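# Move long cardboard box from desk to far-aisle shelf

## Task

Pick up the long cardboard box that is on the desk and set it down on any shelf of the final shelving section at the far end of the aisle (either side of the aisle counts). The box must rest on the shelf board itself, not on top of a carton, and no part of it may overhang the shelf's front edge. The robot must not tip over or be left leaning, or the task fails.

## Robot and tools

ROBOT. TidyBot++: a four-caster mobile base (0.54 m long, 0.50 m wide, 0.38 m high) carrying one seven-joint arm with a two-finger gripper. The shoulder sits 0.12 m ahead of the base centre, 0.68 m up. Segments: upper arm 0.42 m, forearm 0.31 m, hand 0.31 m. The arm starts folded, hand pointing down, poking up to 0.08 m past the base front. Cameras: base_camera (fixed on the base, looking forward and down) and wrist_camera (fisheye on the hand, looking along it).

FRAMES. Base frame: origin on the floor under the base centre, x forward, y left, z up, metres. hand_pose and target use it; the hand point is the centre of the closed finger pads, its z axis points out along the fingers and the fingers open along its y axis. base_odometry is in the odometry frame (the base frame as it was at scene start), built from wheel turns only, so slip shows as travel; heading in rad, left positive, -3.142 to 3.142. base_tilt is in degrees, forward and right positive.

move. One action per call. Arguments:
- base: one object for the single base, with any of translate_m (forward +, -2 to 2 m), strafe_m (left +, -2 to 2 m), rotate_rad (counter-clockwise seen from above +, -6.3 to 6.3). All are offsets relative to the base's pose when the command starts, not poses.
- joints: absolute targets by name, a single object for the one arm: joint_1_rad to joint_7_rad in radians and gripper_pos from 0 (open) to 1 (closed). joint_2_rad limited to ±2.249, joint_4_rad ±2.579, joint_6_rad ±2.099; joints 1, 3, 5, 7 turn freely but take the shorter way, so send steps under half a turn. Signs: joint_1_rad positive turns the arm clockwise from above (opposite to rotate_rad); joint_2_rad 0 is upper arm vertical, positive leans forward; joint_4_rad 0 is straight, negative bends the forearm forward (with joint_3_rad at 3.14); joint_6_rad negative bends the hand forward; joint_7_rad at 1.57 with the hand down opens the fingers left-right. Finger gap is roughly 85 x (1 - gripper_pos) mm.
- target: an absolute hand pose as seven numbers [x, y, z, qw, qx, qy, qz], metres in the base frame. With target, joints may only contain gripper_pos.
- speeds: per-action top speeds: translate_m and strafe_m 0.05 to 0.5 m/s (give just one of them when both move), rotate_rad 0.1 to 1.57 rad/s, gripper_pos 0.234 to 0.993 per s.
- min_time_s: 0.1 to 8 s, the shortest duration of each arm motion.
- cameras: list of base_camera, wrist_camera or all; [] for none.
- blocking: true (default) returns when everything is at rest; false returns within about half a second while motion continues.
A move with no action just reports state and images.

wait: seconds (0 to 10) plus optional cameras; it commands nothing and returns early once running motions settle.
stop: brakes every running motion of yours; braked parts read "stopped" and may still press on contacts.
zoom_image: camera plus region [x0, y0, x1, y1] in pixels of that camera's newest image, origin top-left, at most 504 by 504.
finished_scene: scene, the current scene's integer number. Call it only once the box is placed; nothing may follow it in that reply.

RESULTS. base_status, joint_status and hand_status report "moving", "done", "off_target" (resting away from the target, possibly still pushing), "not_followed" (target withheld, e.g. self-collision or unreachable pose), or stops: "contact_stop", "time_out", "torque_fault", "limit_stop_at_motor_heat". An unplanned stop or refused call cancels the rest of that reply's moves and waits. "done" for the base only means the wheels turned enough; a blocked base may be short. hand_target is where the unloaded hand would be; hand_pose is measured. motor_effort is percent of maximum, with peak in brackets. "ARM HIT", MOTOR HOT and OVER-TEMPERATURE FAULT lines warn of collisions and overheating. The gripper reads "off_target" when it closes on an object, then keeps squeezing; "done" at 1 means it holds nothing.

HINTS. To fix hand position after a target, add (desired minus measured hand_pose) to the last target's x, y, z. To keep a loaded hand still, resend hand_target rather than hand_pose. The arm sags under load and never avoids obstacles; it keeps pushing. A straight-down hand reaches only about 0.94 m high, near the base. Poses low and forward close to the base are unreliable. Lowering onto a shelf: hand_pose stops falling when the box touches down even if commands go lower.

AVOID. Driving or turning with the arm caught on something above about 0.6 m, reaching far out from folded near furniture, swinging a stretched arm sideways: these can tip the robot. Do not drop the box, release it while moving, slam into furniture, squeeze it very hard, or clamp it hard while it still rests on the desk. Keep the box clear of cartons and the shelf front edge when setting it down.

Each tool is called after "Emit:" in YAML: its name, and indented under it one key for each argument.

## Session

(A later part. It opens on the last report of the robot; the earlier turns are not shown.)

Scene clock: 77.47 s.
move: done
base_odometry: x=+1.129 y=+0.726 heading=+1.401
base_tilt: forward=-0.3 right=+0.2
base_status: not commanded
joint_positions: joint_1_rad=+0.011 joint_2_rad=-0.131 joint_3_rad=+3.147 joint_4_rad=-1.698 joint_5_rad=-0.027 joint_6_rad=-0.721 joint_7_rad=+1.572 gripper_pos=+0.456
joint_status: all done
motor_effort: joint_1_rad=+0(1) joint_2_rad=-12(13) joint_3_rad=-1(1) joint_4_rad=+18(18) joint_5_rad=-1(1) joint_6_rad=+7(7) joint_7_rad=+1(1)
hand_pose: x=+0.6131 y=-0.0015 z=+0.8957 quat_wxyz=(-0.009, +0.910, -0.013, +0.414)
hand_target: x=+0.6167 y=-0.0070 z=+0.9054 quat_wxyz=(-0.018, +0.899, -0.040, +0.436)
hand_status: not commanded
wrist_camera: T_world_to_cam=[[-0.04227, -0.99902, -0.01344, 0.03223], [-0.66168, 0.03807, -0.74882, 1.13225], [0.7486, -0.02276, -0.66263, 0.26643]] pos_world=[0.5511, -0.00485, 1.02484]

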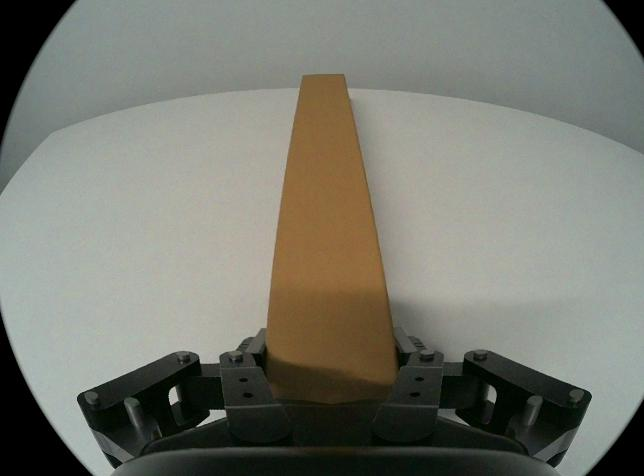

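Emit:
move:
  joints: {"gripper_pos": 0.475}
  speeds: {"gripper_pos": 0.234}

Emit:
move:
  joints: {"gripper_pos": 0.49}
  speeds: {"gripper_pos": 0.234}
  cameras: ["wrist_camera"]

Scene clock: 78.63 s.
move: done
base_odometry: x=+1.129 y=+0.726 heading=+1.401
base_tilt: forward=-0.3 right=+0.2
base_status: not commanded
joint_positions: joint_1_rad=+0.011 joint_2_rad=-0.131 joint_3_rad=+3.147 joint_4_rad=-1.698 joint_5_rad=-0.027 joint_6_rad=-0.721 joint_7_rad=+1.572 gripper_pos=+0.472
joint_status: all done
motor_effort: joint_1_rad=+0(1) joint_2_rad=-12(12) joint_3_rad=+0(1) joint_4_rad=+18(18) joint_5_rad=+0(1) joint_6_rad=+7(7) joint_7_rad=+1(1)
hand_pose: x=+0.6131 y=-0.0015 z=+0.8959 quat_wxyz=(-0.009, +0.910, -0.013, +0.414)
hand_target: x=+0.6167 y=-0.0070 z=+0.9054 quat_wxyz=(-0.018, +0.899, -0.040, +0.436)
hand_status: not commanded
pictures: none

Scene clock: 79.50 s.
move: done
base_odometry: x=+1.129 y=+0.726 heading=+1.401
base_tilt: forward=-0.3 right=+0.1
base_status: not commanded
joint_positions: joint_1_rad=+0.011 joint_2_rad=-0.132 joint_3_rad=+3.147 joint_4_rad=-1.698 joint_5_rad=-0.027 joint_6_rad=-0.721 joint_7_rad=+1.572 gripper_pos=+0.484
joint_status: all done
motor_effort: joint_1_rad=+1(1) joint_2_rad=-12(12) joint_3_rad=+0(1) joint_4_rad=+18(18) joint_5_rad=-1(1) joint_6_rad=+7(7) joint_7_rad=+1(1)
hand_pose: x=+0.6130 y=-0.0015 z=+0.8960 quat_wxyz=(-0.009, +0.910, -0.013, +0.414)
hand_target: x=+0.6167 y=-0.0070 z=+0.9054 quat_wxyz=(-0.018, +0.899, -0.040, +0.436)
hand_status: not commanded
wrist_camera: T_world_to_cam=[[-0.04227, -0.99902, -0.01347, 0.03225], [-0.6612, 0.03807, -0.74925, 1.13252], [0.74902, -0.02276, -0.66215, 0.26606]] pos_world=[0.5509, -0.00485, 1.02514]

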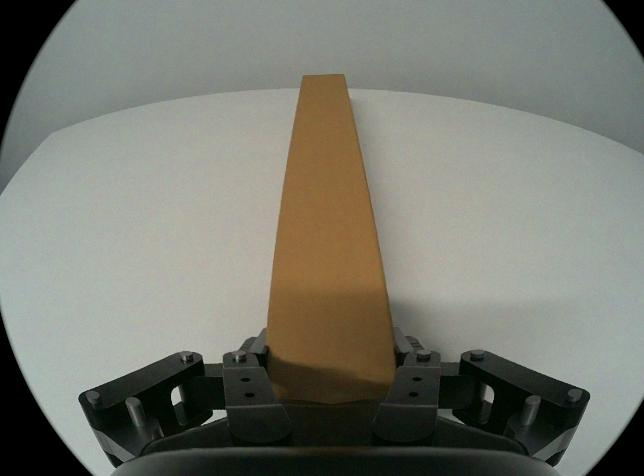

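Emit:
move:
  joints: {"gripper_pos": 0.497}
  speeds: {"gripper_pos": 0.234}

Emit:
move:
  joints: {"gripper_pos": 0.505}
  speeds: {"gripper_pos": 0.234}
  cameras: ["wrist_camera"]

Scene clock: 80.27 s.
move: off_target
base_odometry: x=+1.129 y=+0.726 heading=+1.401
base_tilt: forward=-0.4 right=+0.2
base_status: not commanded
joint_positions: joint_1_rad=+0.011 joint_2_rad=-0.132 joint_3_rad=+3.147 joint_4_rad=-1.698 joint_5_rad=-0.027 joint_6_rad=-0.721 joint_7_rad=+1.572 gripper_pos=+0.484
joint_status: gripper_pos off_target (ended at +0.484, target +0.497)
motor_effort: joint_1_rad=+0(1) joint_2_rad=-12(12) joint_3_rad=-1(1) joint_4_rad=+18(18) joint_5_rad=-1(1) joint_6_rad=+7(7) joint_7_rad=+1(1)
hand_pose: x=+0.6130 y=-0.0015 z=+0.8960 quat_wxyz=(-0.009, +0.910, -0.013, +0.414)
hand_target: x=+0.6167 y=-0.0070 z=+0.9054 quat_wxyz=(-0.018, +0.899, -0.040, +0.436)
hand_status: not commanded
pictures: none

Scene clock: 80.93 s.
move: off_target
base_odometry: x=+1.129 y=+0.726 heading=+1.401
base_tilt: forward=-0.3 right=+0.2
base_status: not commanded
joint_positions: joint_1_rad=+0.011 joint_2_rad=-0.132 joint_3_rad=+3.147 joint_4_rad=-1.698 joint_5_rad=-0.027 joint_6_rad=-0.721 joint_7_rad=+1.572 gripper_pos=+0.484
joint_status: gripper_pos off_target (ended at +0.484, target +0.505)
motor_effort: joint_1_rad=+0(2) joint_2_rad=-12(12) joint_3_rad=+0(1) joint_4_rad=+18(18) joint_5_rad=-1(1) joint_6_rad=+7(7) joint_7_rad=+1(1)
hand_pose: x=+0.6130 y=-0.0015 z=+0.8960 quat_wxyz=(-0.009, +0.910, -0.013, +0.414)
hand_target: x=+0.6167 y=-0.0070 z=+0.9054 quat_wxyz=(-0.018, +0.899, -0.040, +0.436)
hand_status: not commanded
wrist_camera: T_world_to_cam=[[-0.04227, -0.99902, -0.01347, 0.03225], [-0.6612, 0.03807, -0.74925, 1.13252], [0.74902, -0.02276, -0.66215, 0.26606]] pos_world=[0.5509, -0.00485, 1.02514]

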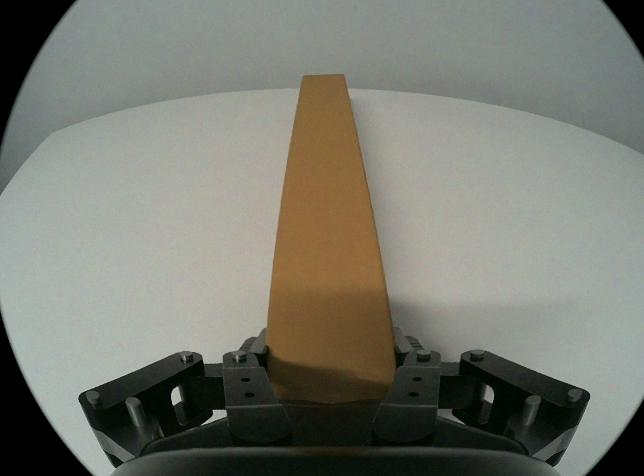

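Emit:
move:
  joints: {"joint_2_rad": -0.116, "joint_4_rad": -1.55, "joint_6_rad": -0.87}
  min_time_s: 2
  cameras: ["wrist_camera"]

Scene clock: 83.33 s.
move: done
base_odometry: x=+1.129 y=+0.726 heading=+1.401
base_tilt: forward=-0.3 right=+0.2
base_status: not commanded
joint_positions: joint_1_rad=+0.011 joint_2_rad=-0.132 joint_3_rad=+3.147 joint_4_rad=-1.588 joint_5_rad=-0.027 joint_6_rad=-0.831 joint_7_rad=+1.572 gripper_pos=+0.484
joint_status: all done
motor_effort: joint_1_rad=+0(1) joint_2_rad=-13(15) joint_3_rad=+0(2) joint_4_rad=+19(20) joint_5_rad=+0(1) joint_6_rad=+8(9) joint_7_rad=+1(1)
hand_pose: x=+0.6109 y=-0.0008 z=+0.9306 quat_wxyz=(-0.009, +0.910, -0.011, +0.414)
hand_target: x=+0.6131 y=-0.0053 z=+0.9344 quat_wxyz=(-0.019, +0.913, -0.037, +0.407)
hand_status: not commanded
wrist_camera: T_world_to_cam=[[-0.03944, -0.99913, -0.01341, 0.03152], [-0.66154, 0.03616, -0.74904, 1.15699], [0.74887, -0.02067, -0.66239, 0.29089]] pos_world=[0.5488, -0.00434, 1.05974]

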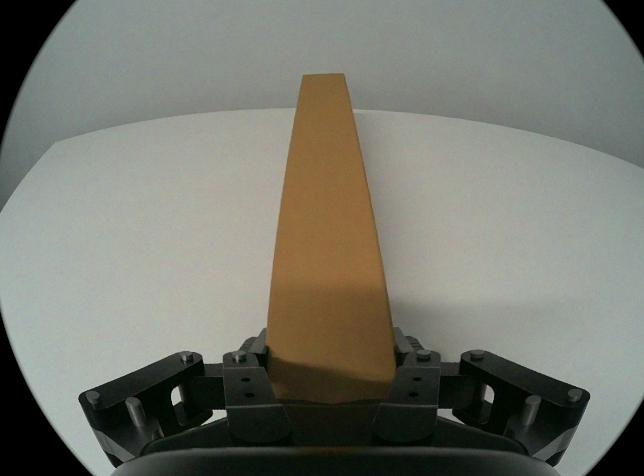

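Emit:
move:
  joints: {"joint_2_rad": -0.265, "joint_4_rad": -1.22, "joint_6_rad": -1.34}
  min_time_s: 2
  cameras: ["wrist_camera"]

Scene clock: 86.37 s.
move: done
base_odometry: x=+1.129 y=+0.726 heading=+1.401
base_tilt: forward=-0.3 right=+0.2
base_status: not commanded
joint_positions: joint_1_rad=+0.011 joint_2_rad=-0.252 joint_3_rad=+3.147 joint_4_rad=-1.253 joint_5_rad=-0.027 joint_6_rad=-1.302 joint_7_rad=+1.572 gripper_pos=+0.484
joint_status: all done
motor_effort: joint_1_rad=+0(2) joint_2_rad=-8(15) joint_3_rad=+0(1) joint_4_rad=+17(20) joint_5_rad=+0(1) joint_6_rad=+8(9) joint_7_rad=+1(1)
hand_pose: x=+0.5104 y=+0.0024 z=+1.0507 quat_wxyz=(-0.010, +0.913, -0.005, +0.407)
hand_target: x=+0.4987 y=+0.0006 z=+1.0634 quat_wxyz=(-0.019, +0.911, -0.029, +0.411)
hand_status: not commanded
wrist_camera: T_world_to_cam=[[-0.02763, -0.99957, -0.00964, 0.02242], [-0.67361, 0.02574, -0.73864, 1.1756], [0.73857, -0.01391, -0.67403, 0.46324]] pos_world=[0.45038, -0.0014, 1.18079]

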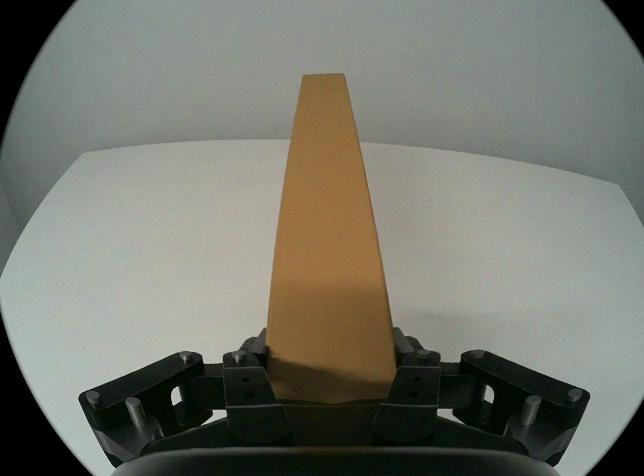

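Emit:
move:
  base: {"translate_m": -0.73}
  cameras: []

Emit:
move:
  base: {"rotate_rad": 2.97, "strafe_m": 0.46}
  speeds: {"rotate_rad": 0.9}
  cameras: ["all"]

Scene clock: 89.43 s.
move: done
base_odometry: x=+1.005 y=+0.007 heading=+1.401
base_tilt: forward=-0.3 right=+0.2
base_status: done
joint_positions: joint_1_rad=+0.011 joint_2_rad=-0.264 joint_3_rad=+3.147 joint_4_rad=-1.253 joint_5_rad=-0.027 joint_6_rad=-1.306 joint_7_rad=+1.572 gripper_pos=+0.484
joint_status: not commanded
motor_effort: joint_1_rad=+0(2) joint_2_rad=-7(12) joint_3_rad=-1(2) joint_4_rad=+17(18) joint_5_rad=+0(2) joint_6_rad=+8(8) joint_7_rad=+1(1)
hand_pose: x=+0.5050 y=+0.0024 z=+1.0546 quat_wxyz=(-0.010, +0.912, -0.005, +0.411)
hand_target: x=+0.4987 y=+0.0006 z=+1.0634 quat_wxyz=(-0.019, +0.911, -0.029, +0.411)
hand_status: not commanded

Scene clock: 93.77 s.
move: done
base_odometry: x=+0.552 y=+0.084 heading=-1.913
base_tilt: forward=-0.3 right=+0.2
base_status: done
joint_positions: joint_1_rad=+0.015 joint_2_rad=-0.264 joint_3_rad=+3.147 joint_4_rad=-1.253 joint_5_rad=-0.027 joint_6_rad=-1.306 joint_7_rad=+1.572 gripper_pos=+0.484
joint_status: not commanded
motor_effort: joint_1_rad=+0(2) joint_2_rad=-7(10) joint_3_rad=-1(3) joint_4_rad=+16(17) joint_5_rad=+0(2) joint_6_rad=+8(8) joint_7_rad=+1(1)
hand_pose: x=+0.5050 y=+0.0011 z=+1.0547 quat_wxyz=(-0.010, +0.912, -0.007, +0.411)
hand_target: x=+0.4987 y=+0.0006 z=+1.0634 quat_wxyz=(-0.019, +0.911, -0.029, +0.411)
hand_status: not commanded
pictures: base_camera, wrist_camera
wrist_camera: T_world_to_cam=[[-0.03131, -0.99946, -0.00973, 0.02291], [-0.6674, 0.02815, -0.74417, 1.17766], [0.74404, -0.0168, -0.66792, 0.46071]] pos_world=[0.44389, -0.00252, 1.18432]

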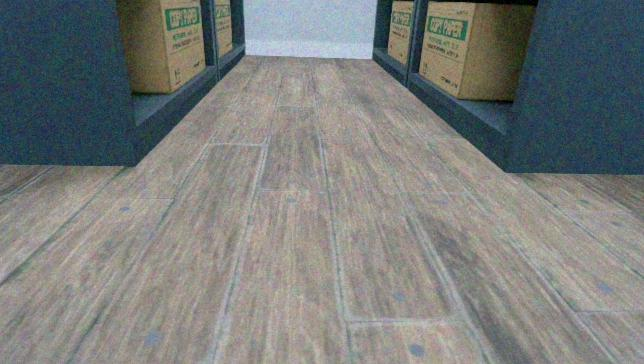

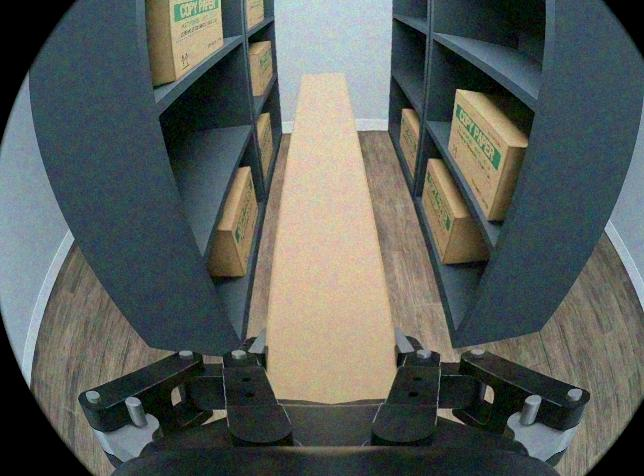

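Emit:
move:
  base: {"translate_m": 1.75, "strafe_m": 0.0, "rotate_rad": -0.008}
  speeds: {"translate_m": 0.4}
  cameras: ["all"]

Scene clock: 101.67 s.
move: done
base_odometry: x=-0.035 y=-1.565 heading=-1.920
base_tilt: forward=-0.4 right=+0.2
base_status: done
joint_positions: joint_1_rad=+0.015 joint_2_rad=-0.264 joint_3_rad=+3.147 joint_4_rad=-1.252 joint_5_rad=-0.027 joint_6_rad=-1.307 joint_7_rad=+1.572 gripper_pos=+0.484
joint_status: not commanded
motor_effort: joint_1_rad=+1(1) joint_2_rad=-7(10) joint_3_rad=-1(2) joint_4_rad=+17(17) joint_5_rad=+0(1) joint_6_rad=+8(9) joint_7_rad=+1(1)
hand_pose: x=+0.5048 y=+0.0011 z=+1.0548 quat_wxyz=(-0.010, +0.912, -0.007, +0.411)
hand_target: x=+0.4987 y=+0.0006 z=+1.0634 quat_wxyz=(-0.019, +0.911, -0.029, +0.411)
hand_status: not commanded
pictures: base_camera, wrist_camera
wrist_camera: T_world_to_cam=[[-0.03145, -0.99946, -0.00974, 0.02297], [-0.66744, 0.02825, -0.74412, 1.17756], [0.744, -0.0169, -0.66797, 0.46101]] pos_world=[0.44369, -0.00252, 1.18442]

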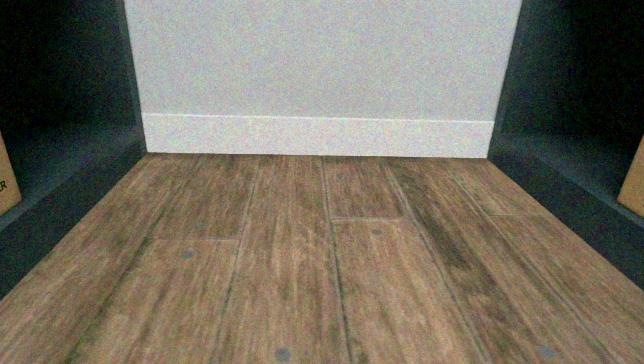

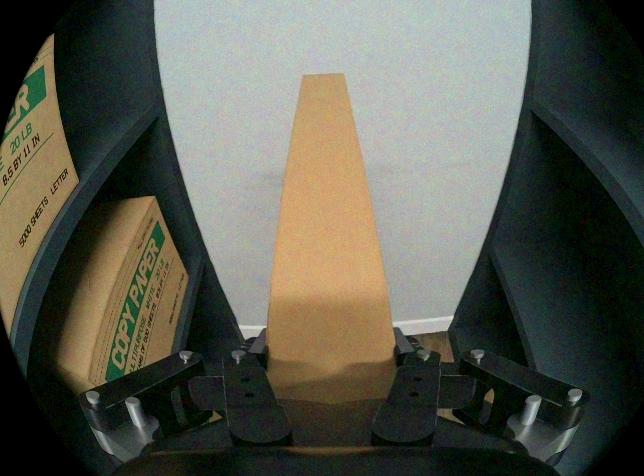

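Emit:
move:
  base: {"strafe_m": 0.06}
  speeds: {"strafe_m": 0.2}
  cameras: []

Emit:
move:
  joints: {"joint_1_rad": 1.754, "joint_2_rad": 0.311, "joint_3_rad": 2.619, "joint_4_rad": -0.714, "joint_5_rad": -0.688, "joint_6_rad": -1.785, "joint_7_rad": 2.563}
  min_time_s: 4
  cameras: ["all"]

Scene clock: 103.10 s.
move: done
base_odometry: x=+0.021 y=-1.585 heading=-1.920
base_tilt: forward=-0.3 right=+0.2
base_status: done
joint_positions: joint_1_rad=+0.015 joint_2_rad=-0.264 joint_3_rad=+3.143 joint_4_rad=-1.252 joint_5_rad=-0.027 joint_6_rad=-1.307 joint_7_rad=+1.572 gripper_pos=+0.484
joint_status: not commanded
motor_effort: joint_1_rad=+0(1) joint_2_rad=-7(8) joint_3_rad=+0(2) joint_4_rad=+17(17) joint_5_rad=-1(2) joint_6_rad=+8(8) joint_7_rad=+1(1)
hand_pose: x=+0.5047 y=+0.0027 z=+1.0548 quat_wxyz=(-0.010, +0.912, -0.005, +0.411)
hand_target: x=+0.4987 y=+0.0006 z=+1.0634 quat_wxyz=(-0.019, +0.911, -0.029, +0.411)
hand_status: not commanded

Scene clock: 107.67 s.
move: done
base_odometry: x=+0.021 y=-1.585 heading=-1.920
base_tilt: forward=-0.3 right=+0.2
base_status: not commanded
joint_positions: joint_1_rad=+1.732 joint_2_rad=+0.281 joint_3_rad=+2.642 joint_4_rad=-0.749 joint_5_rad=-0.618 joint_6_rad=-1.745 joint_7_rad=+2.520 gripper_pos=+0.484
joint_status: all done
motor_effort: joint_1_rad=+1(2) joint_2_rad=-19(20) joint_3_rad=-3(5) joint_4_rad=+14(18) joint_5_rad=-6(7) joint_6_rad=+5(9) joint_7_rad=+1(2)
hand_pose: x=+0.3883 y=-0.3868 z=+1.0437 quat_wxyz=(+0.018, +0.917, -0.039, +0.396)
hand_target: x=+0.3914 y=-0.3775 z=+1.0559 quat_wxyz=(+0.000, +0.906, +0.000, +0.422)
hand_status: not commanded
pictures: base_camera, wrist_camera
wrist_camera: T_world_to_cam=[[-0.11271, -0.9935, 0.01621, -0.36169], [-0.68759, 0.06621, -0.72307, 1.1031], [0.71729, -0.09264, -0.69058, 0.53832]] pos_world=[0.33158, -0.38251, 1.17523]

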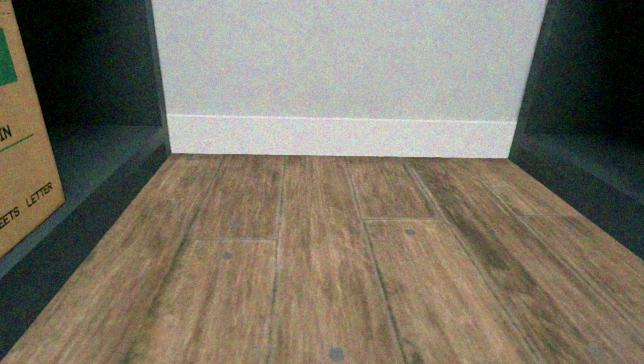

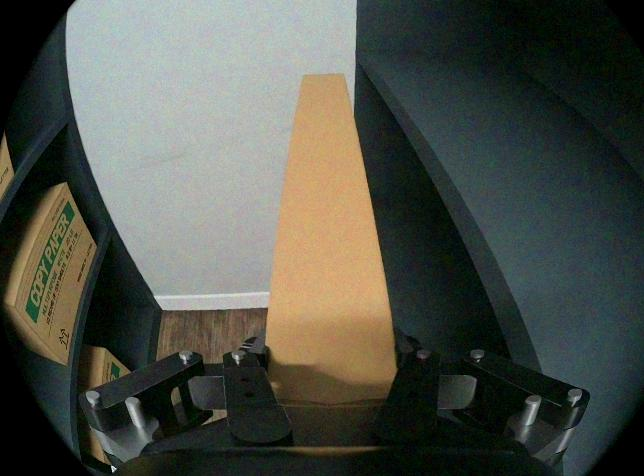

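Emit:
move:
  joints: {"joint_1_rad": 1.776, "joint_2_rad": 0.341, "joint_3_rad": 2.596, "joint_4_rad": -0.679, "joint_5_rad": -0.758, "joint_6_rad": -1.825, "joint_7_rad": 2.606}
  min_time_s: 1.5
  cameras: ["wrist_camera"]

Scene clock: 109.93 s.
move: done
base_odometry: x=+0.021 y=-1.585 heading=-1.920
base_tilt: forward=-0.3 right=+0.2
base_status: not commanded
joint_positions: joint_1_rad=+1.749 joint_2_rad=+0.305 joint_3_rad=+2.620 joint_4_rad=-0.713 joint_5_rad=-0.687 joint_6_rad=-1.785 joint_7_rad=+2.564 gripper_pos=+0.484
joint_status: all done
motor_effort: joint_1_rad=+0(2) joint_2_rad=-19(21) joint_3_rad=-3(4) joint_4_rad=+14(15) joint_5_rad=-7(7) joint_6_rad=+4(5) joint_7_rad=+1(2)
hand_pose: x=+0.3934 y=-0.3742 z=+1.0578 quat_wxyz=(+0.002, +0.907, +0.004, +0.422)
hand_target: x=+0.3913 y=-0.3683 z=+1.0693 quat_wxyz=(-0.015, +0.892, +0.040, +0.449)
hand_status: not commanded
wrist_camera: T_world_to_cam=[[-0.02224, -0.99956, 0.01955, -0.39022], [-0.6499, -0.0004, -0.76002, 1.11527], [0.75969, -0.02961, -0.64961, 0.50916]] pos_world=[0.32933, -0.37453, 1.18601]

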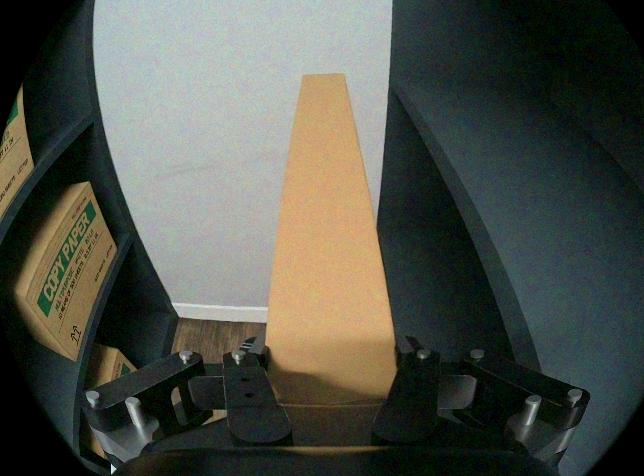

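Emit:
move:
  base: {"translate_m": 0.245}
  speeds: {"translate_m": 0.2}
  cameras: ["all"]

Scene clock: 112.17 s.
move: done
base_odometry: x=-0.062 y=-1.816 heading=-1.920
base_tilt: forward=-0.3 right=+0.2
base_status: done
joint_positions: joint_1_rad=+1.758 joint_2_rad=+0.309 joint_3_rad=+2.614 joint_4_rad=-0.711 joint_5_rad=-0.691 joint_6_rad=-1.788 joint_7_rad=+2.564 gripper_pos=+0.484
joint_status: not commanded
motor_effort: joint_1_rad=+0(3) joint_2_rad=-19(21) joint_3_rad=-3(5) joint_4_rad=+14(14) joint_5_rad=-6(7) joint_6_rad=+4(5) joint_7_rad=+1(1)
hand_pose: x=+0.3913 y=-0.3753 z=+1.0585 quat_wxyz=(+0.001, +0.906, +0.003, +0.424)
hand_target: x=+0.3913 y=-0.3683 z=+1.0693 quat_wxyz=(-0.015, +0.892, +0.040, +0.449)
hand_status: not commanded
pictures: base_camera, wrist_camera
wrist_camera: T_world_to_cam=[[-0.02299, -0.9996, 0.01632, -0.38763], [-0.64591, 0.00239, -0.76341, 1.11747], [0.76307, -0.0281, -0.6457, 0.50628]] pos_world=[0.32654, -0.37593, 1.18633]

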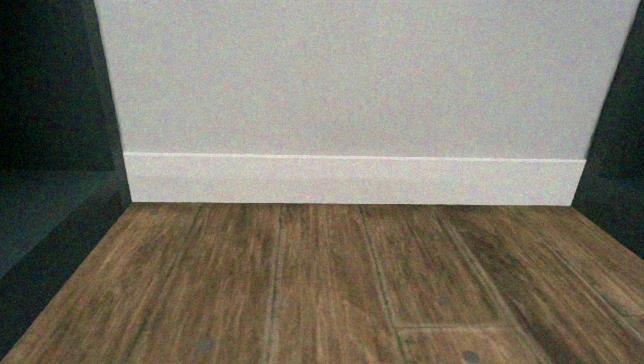

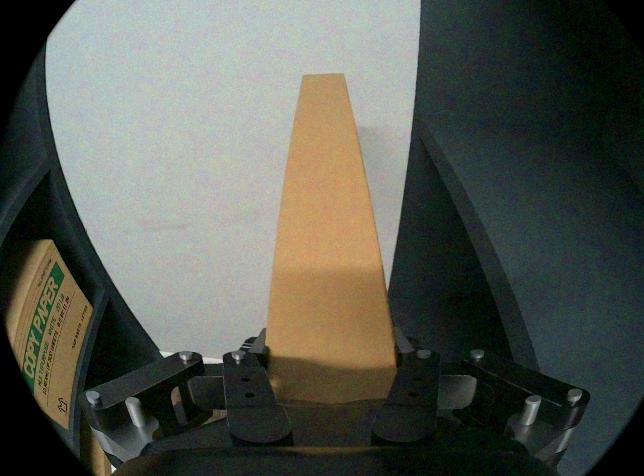

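Emit:
move:
  base: {"strafe_m": -0.21}
  speeds: {"strafe_m": 0.12}
  cameras: ["all"]

Scene clock: 114.77 s.
move: done
base_odometry: x=-0.260 y=-1.744 heading=-1.920
base_tilt: forward=-0.3 right=+0.2
base_status: done
joint_positions: joint_1_rad=+1.758 joint_2_rad=+0.319 joint_3_rad=+2.614 joint_4_rad=-0.710 joint_5_rad=-0.693 joint_6_rad=-1.790 joint_7_rad=+2.564 gripper_pos=+0.484
joint_status: not commanded
motor_effort: joint_1_rad=+1(1) joint_2_rad=-20(22) joint_3_rad=-3(5) joint_4_rad=+14(14) joint_5_rad=-6(7) joint_6_rad=+4(5) joint_7_rad=+1(1)
hand_pose: x=+0.3905 y=-0.3784 z=+1.0553 quat_wxyz=(-0.005, +0.905, +0.001, +0.425)
hand_target: x=+0.3913 y=-0.3683 z=+1.0693 quat_wxyz=(-0.015, +0.892, +0.040, +0.449)
hand_status: not commanded
pictures: base_camera, wrist_camera
wrist_camera: T_world_to_cam=[[-0.02055, -0.99977, 0.00521, -0.37999], [-0.64442, 0.00926, -0.76462, 1.11787], [0.7644, -0.01907, -0.64446, 0.50631]] pos_world=[0.32554, -0.38061, 1.18303]

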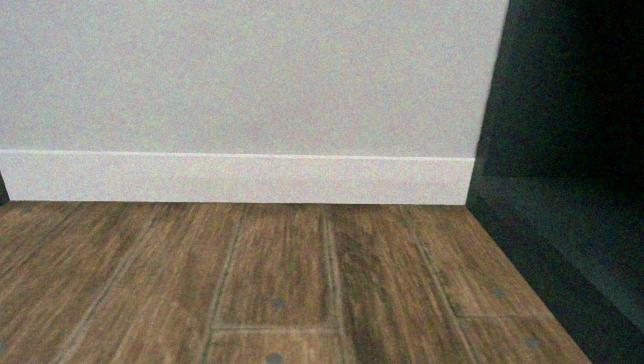

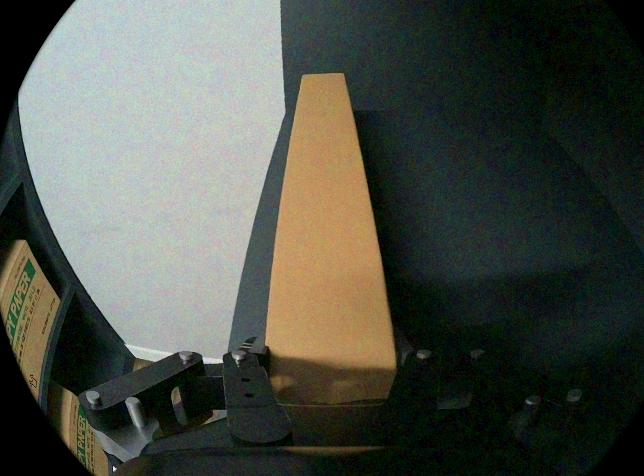

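Emit:
move:
  base: {"strafe_m": -0.025}
  speeds: {"strafe_m": 0.1}
  cameras: ["wrist_camera"]

Scene clock: 115.77 s.
move: done
base_odometry: x=-0.283 y=-1.736 heading=-1.919
base_tilt: forward=-0.3 right=+0.2
base_status: done
joint_positions: joint_1_rad=+1.758 joint_2_rad=+0.330 joint_3_rad=+2.613 joint_4_rad=-0.710 joint_5_rad=-0.694 joint_6_rad=-1.792 joint_7_rad=+2.564 gripper_pos=+0.484
joint_status: not commanded
motor_effort: joint_1_rad=+1(2) joint_2_rad=-20(24) joint_3_rad=-4(5) joint_4_rad=+14(14) joint_5_rad=-6(7) joint_6_rad=+4(5) joint_7_rad=+1(1)
hand_pose: x=+0.3899 y=-0.3815 z=+1.0521 quat_wxyz=(-0.010, +0.905, +0.000, +0.426)
hand_target: x=+0.3913 y=-0.3683 z=+1.0693 quat_wxyz=(-0.015, +0.892, +0.040, +0.449)
hand_status: not commanded
wrist_camera: T_world_to_cam=[[-0.01828, -0.99982, -0.00584, -0.37238], [-0.64271, 0.01623, -0.76594, 1.11844], [0.76589, -0.01025, -0.64289, 0.50592]] pos_world=[0.32455, -0.38528, 1.17973]

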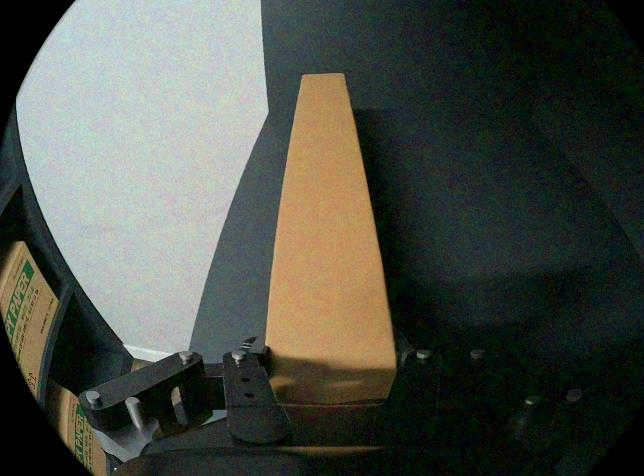

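Emit:
move:
  joints: {"joint_1_rad": 1.80, "joint_2_rad": 0.265, "joint_3_rad": 2.652, "joint_4_rad": -0.84, "joint_5_rad": -0.775, "joint_6_rad": -1.735, "joint_7_rad": 2.665}
  min_time_s: 2
  cameras: ["wrist_camera"]

Scene clock: 118.47 s.
move: done
base_odometry: x=-0.283 y=-1.736 heading=-1.919
base_tilt: forward=-0.3 right=+0.2
base_status: not commanded
joint_positions: joint_1_rad=+1.772 joint_2_rad=+0.287 joint_3_rad=+2.630 joint_4_rad=-0.816 joint_5_rad=-0.704 joint_6_rad=-1.784 joint_7_rad=+2.623 gripper_pos=+0.484
joint_status: all done
motor_effort: joint_1_rad=+0(2) joint_2_rad=-19(21) joint_3_rad=-3(5) joint_4_rad=+14(15) joint_5_rad=-6(8) joint_6_rad=+4(5) joint_7_rad=+1(2)
hand_pose: x=+0.3886 y=-0.3666 z=+1.0319 quat_wxyz=(-0.021, +0.911, +0.008, +0.412)
hand_target: x=+0.3917 y=-0.3735 z=+1.0490 quat_wxyz=(+0.004, +0.896, +0.010, +0.443)
hand_status: not commanded
wrist_camera: T_world_to_cam=[[0.0052, -0.99982, -0.0181, -0.35411], [-0.66614, 0.01003, -0.74576, 1.08785], [0.74581, 0.01593, -0.66597, 0.53525]] pos_world=[0.32732, -0.37349, 1.16132]

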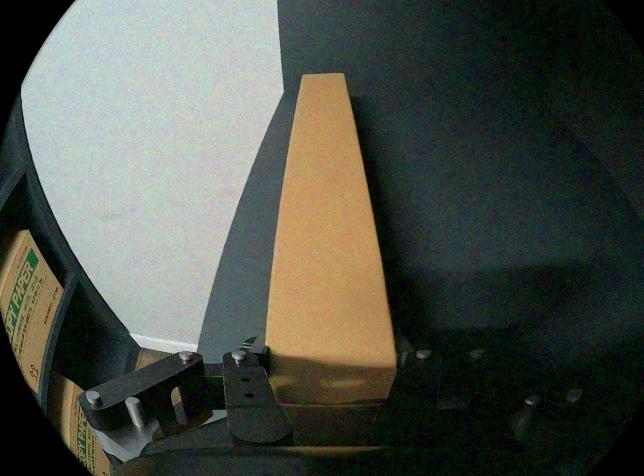

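Emit:
move:
  joints: {"joint_1_rad": 1.813, "joint_2_rad": 0.25, "joint_3_rad": 2.658, "joint_4_rad": -0.885, "joint_5_rad": -0.79, "joint_6_rad": -1.695, "joint_7_rad": 2.70}
  min_time_s: 1.5
  cameras: ["wrist_camera"]

Scene clock: 120.57 s.
move: done
base_odometry: x=-0.283 y=-1.736 heading=-1.919
base_tilt: forward=-0.3 right=+0.2
base_status: not commanded
joint_positions: joint_1_rad=+1.786 joint_2_rad=+0.270 joint_3_rad=+2.636 joint_4_rad=-0.859 joint_5_rad=-0.716 joint_6_rad=-1.748 joint_7_rad=+2.657 gripper_pos=+0.484
joint_status: all done
motor_effort: joint_1_rad=+0(2) joint_2_rad=-18(20) joint_3_rad=-4(5) joint_4_rad=+14(15) joint_5_rad=-7(8) joint_6_rad=+4(5) joint_7_rad=+1(2)
hand_pose: x=+0.3900 y=-0.3702 z=+1.0290 quat_wxyz=(-0.009, +0.909, +0.008, +0.417)
hand_target: x=+0.3933 y=-0.3789 z=+1.0457 quat_wxyz=(+0.015, +0.893, +0.007, +0.450)
hand_status: not commanded
wrist_camera: T_world_to_cam=[[-0.00462, -0.99999, 0.00215, -0.37483], [-0.65663, 0.00141, -0.75421, 1.08847], [0.7542, -0.0049, -0.65663, 0.51175]] pos_world=[0.32703, -0.37385, 1.15777]

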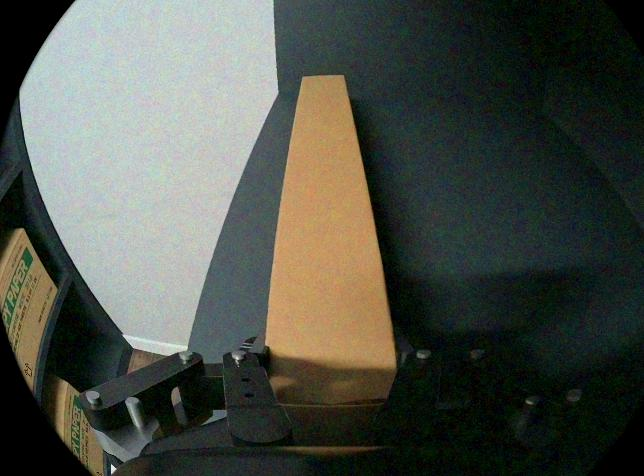

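Emit:
move:
  joints: {"joint_1_rad": 1.82, "joint_2_rad": 0.24, "joint_3_rad": 2.663, "joint_4_rad": -0.92, "joint_5_rad": -0.793, "joint_6_rad": -1.68, "joint_7_rad": 2.72}
  min_time_s: 1.5
  cameras: ["wrist_camera"]

Scene clock: 122.57 s.
move: done
base_odometry: x=-0.283 y=-1.736 heading=-1.919
base_tilt: forward=-0.3 right=+0.2
base_status: not commanded
joint_positions: joint_1_rad=+1.795 joint_2_rad=+0.253 joint_3_rad=+2.641 joint_4_rad=-0.885 joint_5_rad=-0.727 joint_6_rad=-1.729 joint_7_rad=+2.679 gripper_pos=+0.484
joint_status: all done
motor_effort: joint_1_rad=+0(2) joint_2_rad=-17(19) joint_3_rad=-3(4) joint_4_rad=+12(15) joint_5_rad=-6(8) joint_6_rad=+3(5) joint_7_rad=+1(2)
hand_pose: x=+0.3907 y=-0.3697 z=+1.0290 quat_wxyz=(-0.001, +0.907, +0.009, +0.421)
hand_target: x=+0.3925 y=-0.3798 z=+1.0387 quat_wxyz=(+0.016, +0.893, +0.005, +0.449)
hand_status: not commanded
wrist_camera: T_world_to_cam=[[-0.00878, -0.99979, 0.01853, -0.38949], [-0.65149, -0.00834, -0.75861, 1.08778], [0.75861, -0.01874, -0.65128, 0.49884]] pos_world=[0.32684, -0.37099, 1.1573]

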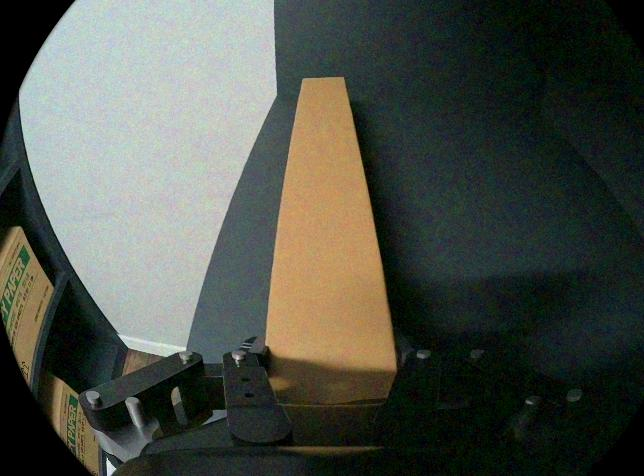

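Emit:
move:
  joints: {"joint_4_rad": -0.89}

Emit:
move:
  joints: {"gripper_pos": 0.40}
  speeds: {"gripper_pos": 0.234}
  cameras: ["wrist_camera"]

Scene clock: 123.37 s.
move: done
base_odometry: x=-0.283 y=-1.736 heading=-1.919
base_tilt: forward=-0.3 right=+0.2
base_status: not commanded
joint_positions: joint_1_rad=+1.795 joint_2_rad=+0.253 joint_3_rad=+2.641 joint_4_rad=-0.885 joint_5_rad=-0.727 joint_6_rad=-1.729 joint_7_rad=+2.679 gripper_pos=+0.484
joint_status: all done
motor_effort: joint_1_rad=+0(1) joint_2_rad=-17(17) joint_3_rad=-2(4) joint_4_rad=+13(14) joint_5_rad=-6(7) joint_6_rad=+4(4) joint_7_rad=+0(1)
hand_pose: x=+0.3907 y=-0.3697 z=+1.0291 quat_wxyz=(-0.001, +0.907, +0.009, +0.421)
hand_target: x=+0.3919 y=-0.3822 z=+1.0490 quat_wxyz=(+0.029, +0.892, +0.010, +0.452)
hand_status: not commanded
pictures: none

Scene clock: 124.30 s.
move: done
base_odometry: x=-0.283 y=-1.736 heading=-1.919
base_tilt: forward=-0.3 right=+0.2
base_status: not commanded
joint_positions: joint_1_rad=+1.795 joint_2_rad=+0.253 joint_3_rad=+2.641 joint_4_rad=-0.885 joint_5_rad=-0.728 joint_6_rad=-1.728 joint_7_rad=+2.679 gripper_pos=+0.399
joint_status: all done
motor_effort: joint_1_rad=+0(1) joint_2_rad=-18(18) joint_3_rad=-2(3) joint_4_rad=+14(15) joint_5_rad=-6(7) joint_6_rad=+3(4) joint_7_rad=+1(1)
hand_pose: x=+0.3908 y=-0.3701 z=+1.0293 quat_wxyz=(-0.001, +0.907, +0.009, +0.421)
hand_target: x=+0.3919 y=-0.3822 z=+1.0490 quat_wxyz=(+0.029, +0.892, +0.010, +0.452)
hand_status: not commanded
wrist_camera: T_world_to_cam=[[-0.00987, -0.99976, 0.01943, -0.39037], [-0.65063, -0.00834, -0.75935, 1.08858], [0.75933, -0.02014, -0.6504, 0.49726]] pos_world=[0.32684, -0.37119, 1.15761]

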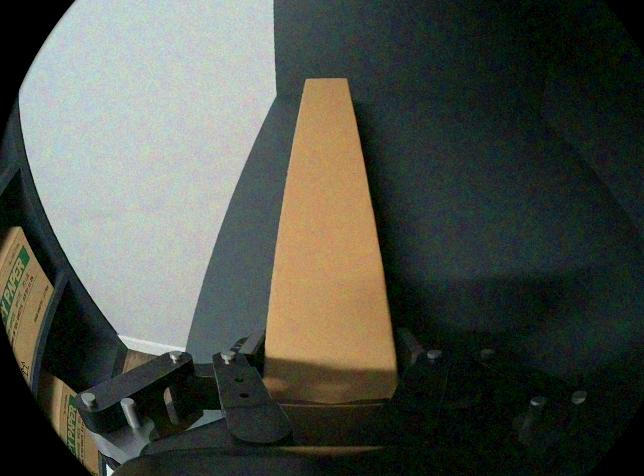

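Emit:
move:
  joints: {"gripper_pos": 0.1}
  cameras: ["wrist_camera"]

Emit:
move:
  joints: {"joint_1_rad": 1.77, "joint_2_rad": 0.42, "joint_3_rad": 2.42, "joint_4_rad": -0.41, "joint_5_rad": -0.64, "joint_6_rad": -1.966, "joint_7_rad": 2.355}
  min_time_s: 2.5
  cameras: ["all"]

Scene clock: 126.00 s.
move: done
base_odometry: x=-0.283 y=-1.736 heading=-1.919
base_tilt: forward=-0.3 right=+0.2
base_status: not commanded
joint_positions: joint_1_rad=+1.795 joint_2_rad=+0.253 joint_3_rad=+2.641 joint_4_rad=-0.885 joint_5_rad=-0.728 joint_6_rad=-1.728 joint_7_rad=+2.679 gripper_pos=+0.100
joint_status: all done
motor_effort: joint_1_rad=+0(1) joint_2_rad=-18(18) joint_3_rad=-3(4) joint_4_rad=+14(14) joint_5_rad=-6(7) joint_6_rad=+4(4) joint_7_rad=+1(1)
hand_pose: x=+0.3908 y=-0.3701 z=+1.0293 quat_wxyz=(-0.001, +0.907, +0.009, +0.421)
hand_target: x=+0.3919 y=-0.3822 z=+1.0490 quat_wxyz=(+0.029, +0.892, +0.010, +0.452)
hand_status: not commanded
wrist_camera: T_world_to_cam=[[-0.00987, -0.99976, 0.01943, -0.39037], [-0.65063, -0.00834, -0.75935, 1.08858], [0.75933, -0.02014, -0.6504, 0.49726]] pos_world=[0.32684, -0.37119, 1.15761]

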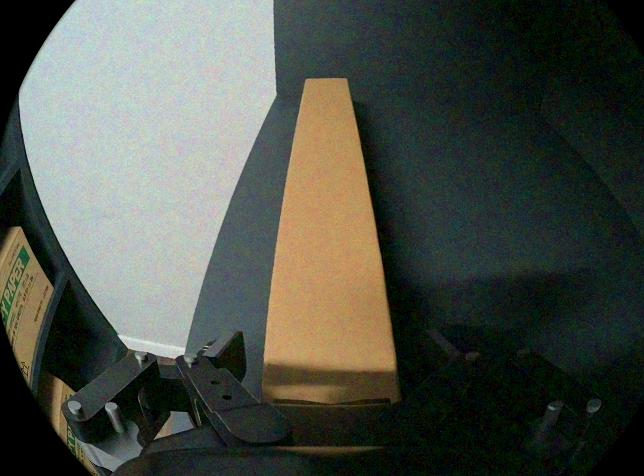

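Scene clock: 128.80 s.
move: done
base_odometry: x=-0.283 y=-1.736 heading=-1.919
base_tilt: forward=-0.3 right=+0.2
base_status: not commanded
joint_positions: joint_1_rad=+1.795 joint_2_rad=+0.383 joint_3_rad=+2.443 joint_4_rad=-0.438 joint_5_rad=-0.696 joint_6_rad=-1.925 joint_7_rad=+2.398 gripper_pos=+0.100
joint_status: all done
motor_effort: joint_1_rad=+1(2) joint_2_rad=-19(20) joint_3_rad=-3(5) joint_4_rad=+11(15) joint_5_rad=-5(8) joint_6_rad=+5(6) joint_7_rad=+1(2)
hand_pose: x=+0.3771 y=-0.3445 z=+1.1224 quat_wxyz=(-0.015, +0.887, +0.027, +0.461)
hand_target: x=+0.3722 y=-0.3505 z=+1.1064 quat_wxyz=(-0.038, +0.895, +0.014, +0.443)
hand_status: not commanded
pictures: base_camera, wrist_camera
wrist_camera: T_world_to_cam=[[0.03457, -0.99936, 0.00927, -0.37198], [-0.57905, -0.02759, -0.81482, 1.17922], [0.81456, 0.0228, -0.57963, 0.48323]] pos_world=[0.30207, -0.35023, 1.2444]

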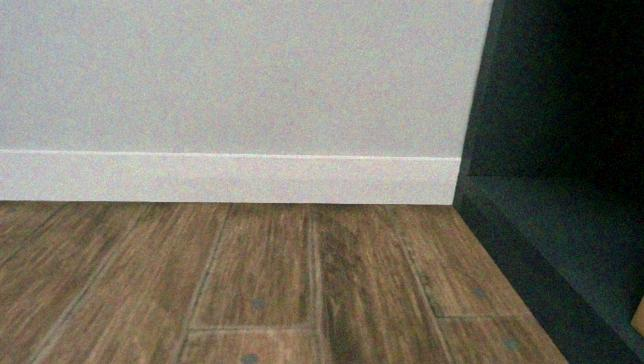

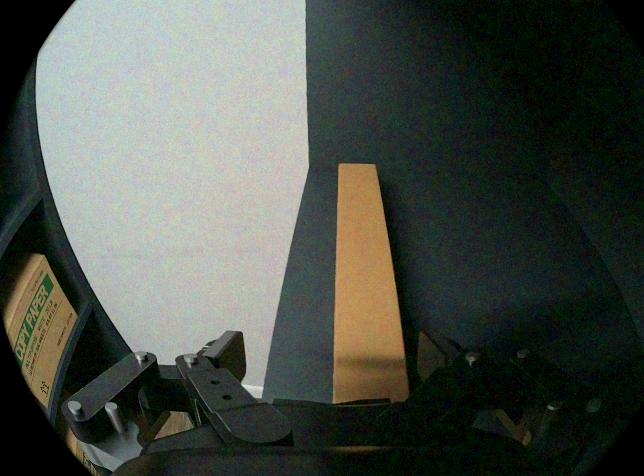

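Emit:
move:
  base: {"strafe_m": 0.2}
  speeds: {"strafe_m": 0.2}
  cameras: ["all"]

Scene clock: 130.80 s.
move: done
base_odometry: x=-0.095 y=-1.804 heading=-1.918
base_tilt: forward=-0.3 right=+0.2
base_status: done
joint_positions: joint_1_rad=+1.793 joint_2_rad=+0.399 joint_3_rad=+2.438 joint_4_rad=-0.436 joint_5_rad=-0.691 joint_6_rad=-1.930 joint_7_rad=+2.397 gripper_pos=+0.100
joint_status: not commanded
motor_effort: joint_1_rad=+0(2) joint_2_rad=-20(24) joint_3_rad=-4(5) joint_4_rad=+11(12) joint_5_rad=-5(7) joint_6_rad=+5(6) joint_7_rad=+1(1)
hand_pose: x=+0.3755 y=-0.3491 z=+1.1176 quat_wxyz=(-0.022, +0.887, +0.026, +0.461)
hand_target: x=+0.3722 y=-0.3505 z=+1.1064 quat_wxyz=(-0.038, +0.895, +0.014, +0.443)
hand_status: not commanded
pictures: base_camera, wrist_camera
wrist_camera: T_world_to_cam=[[0.0391, -0.99922, -0.00498, -0.3622], [-0.58008, -0.01864, -0.81435, 1.17722], [0.81362, 0.03473, -0.58035, 0.48716]] pos_world=[0.30067, -0.35689, 1.23959]

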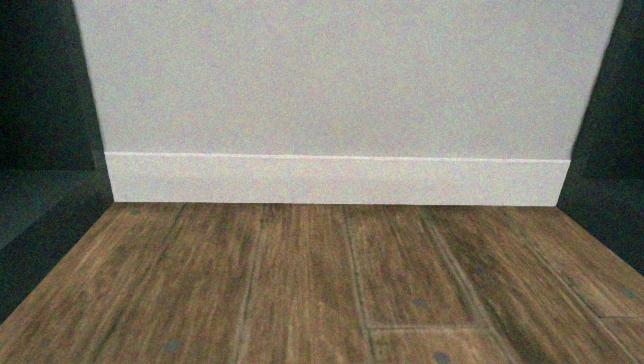

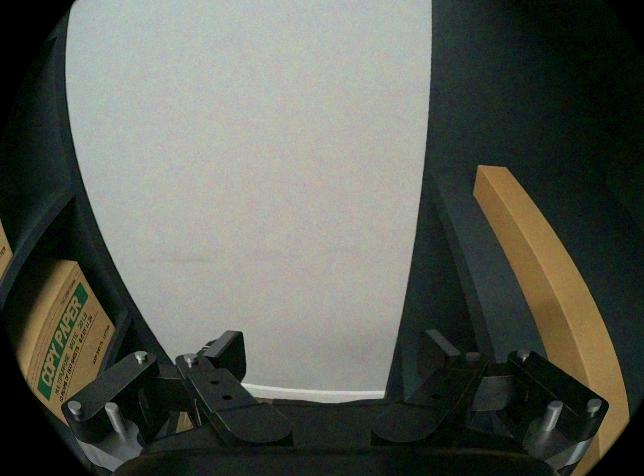

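Emit:
finished_scene:
  scene: 1

The scene is finished: the task was done.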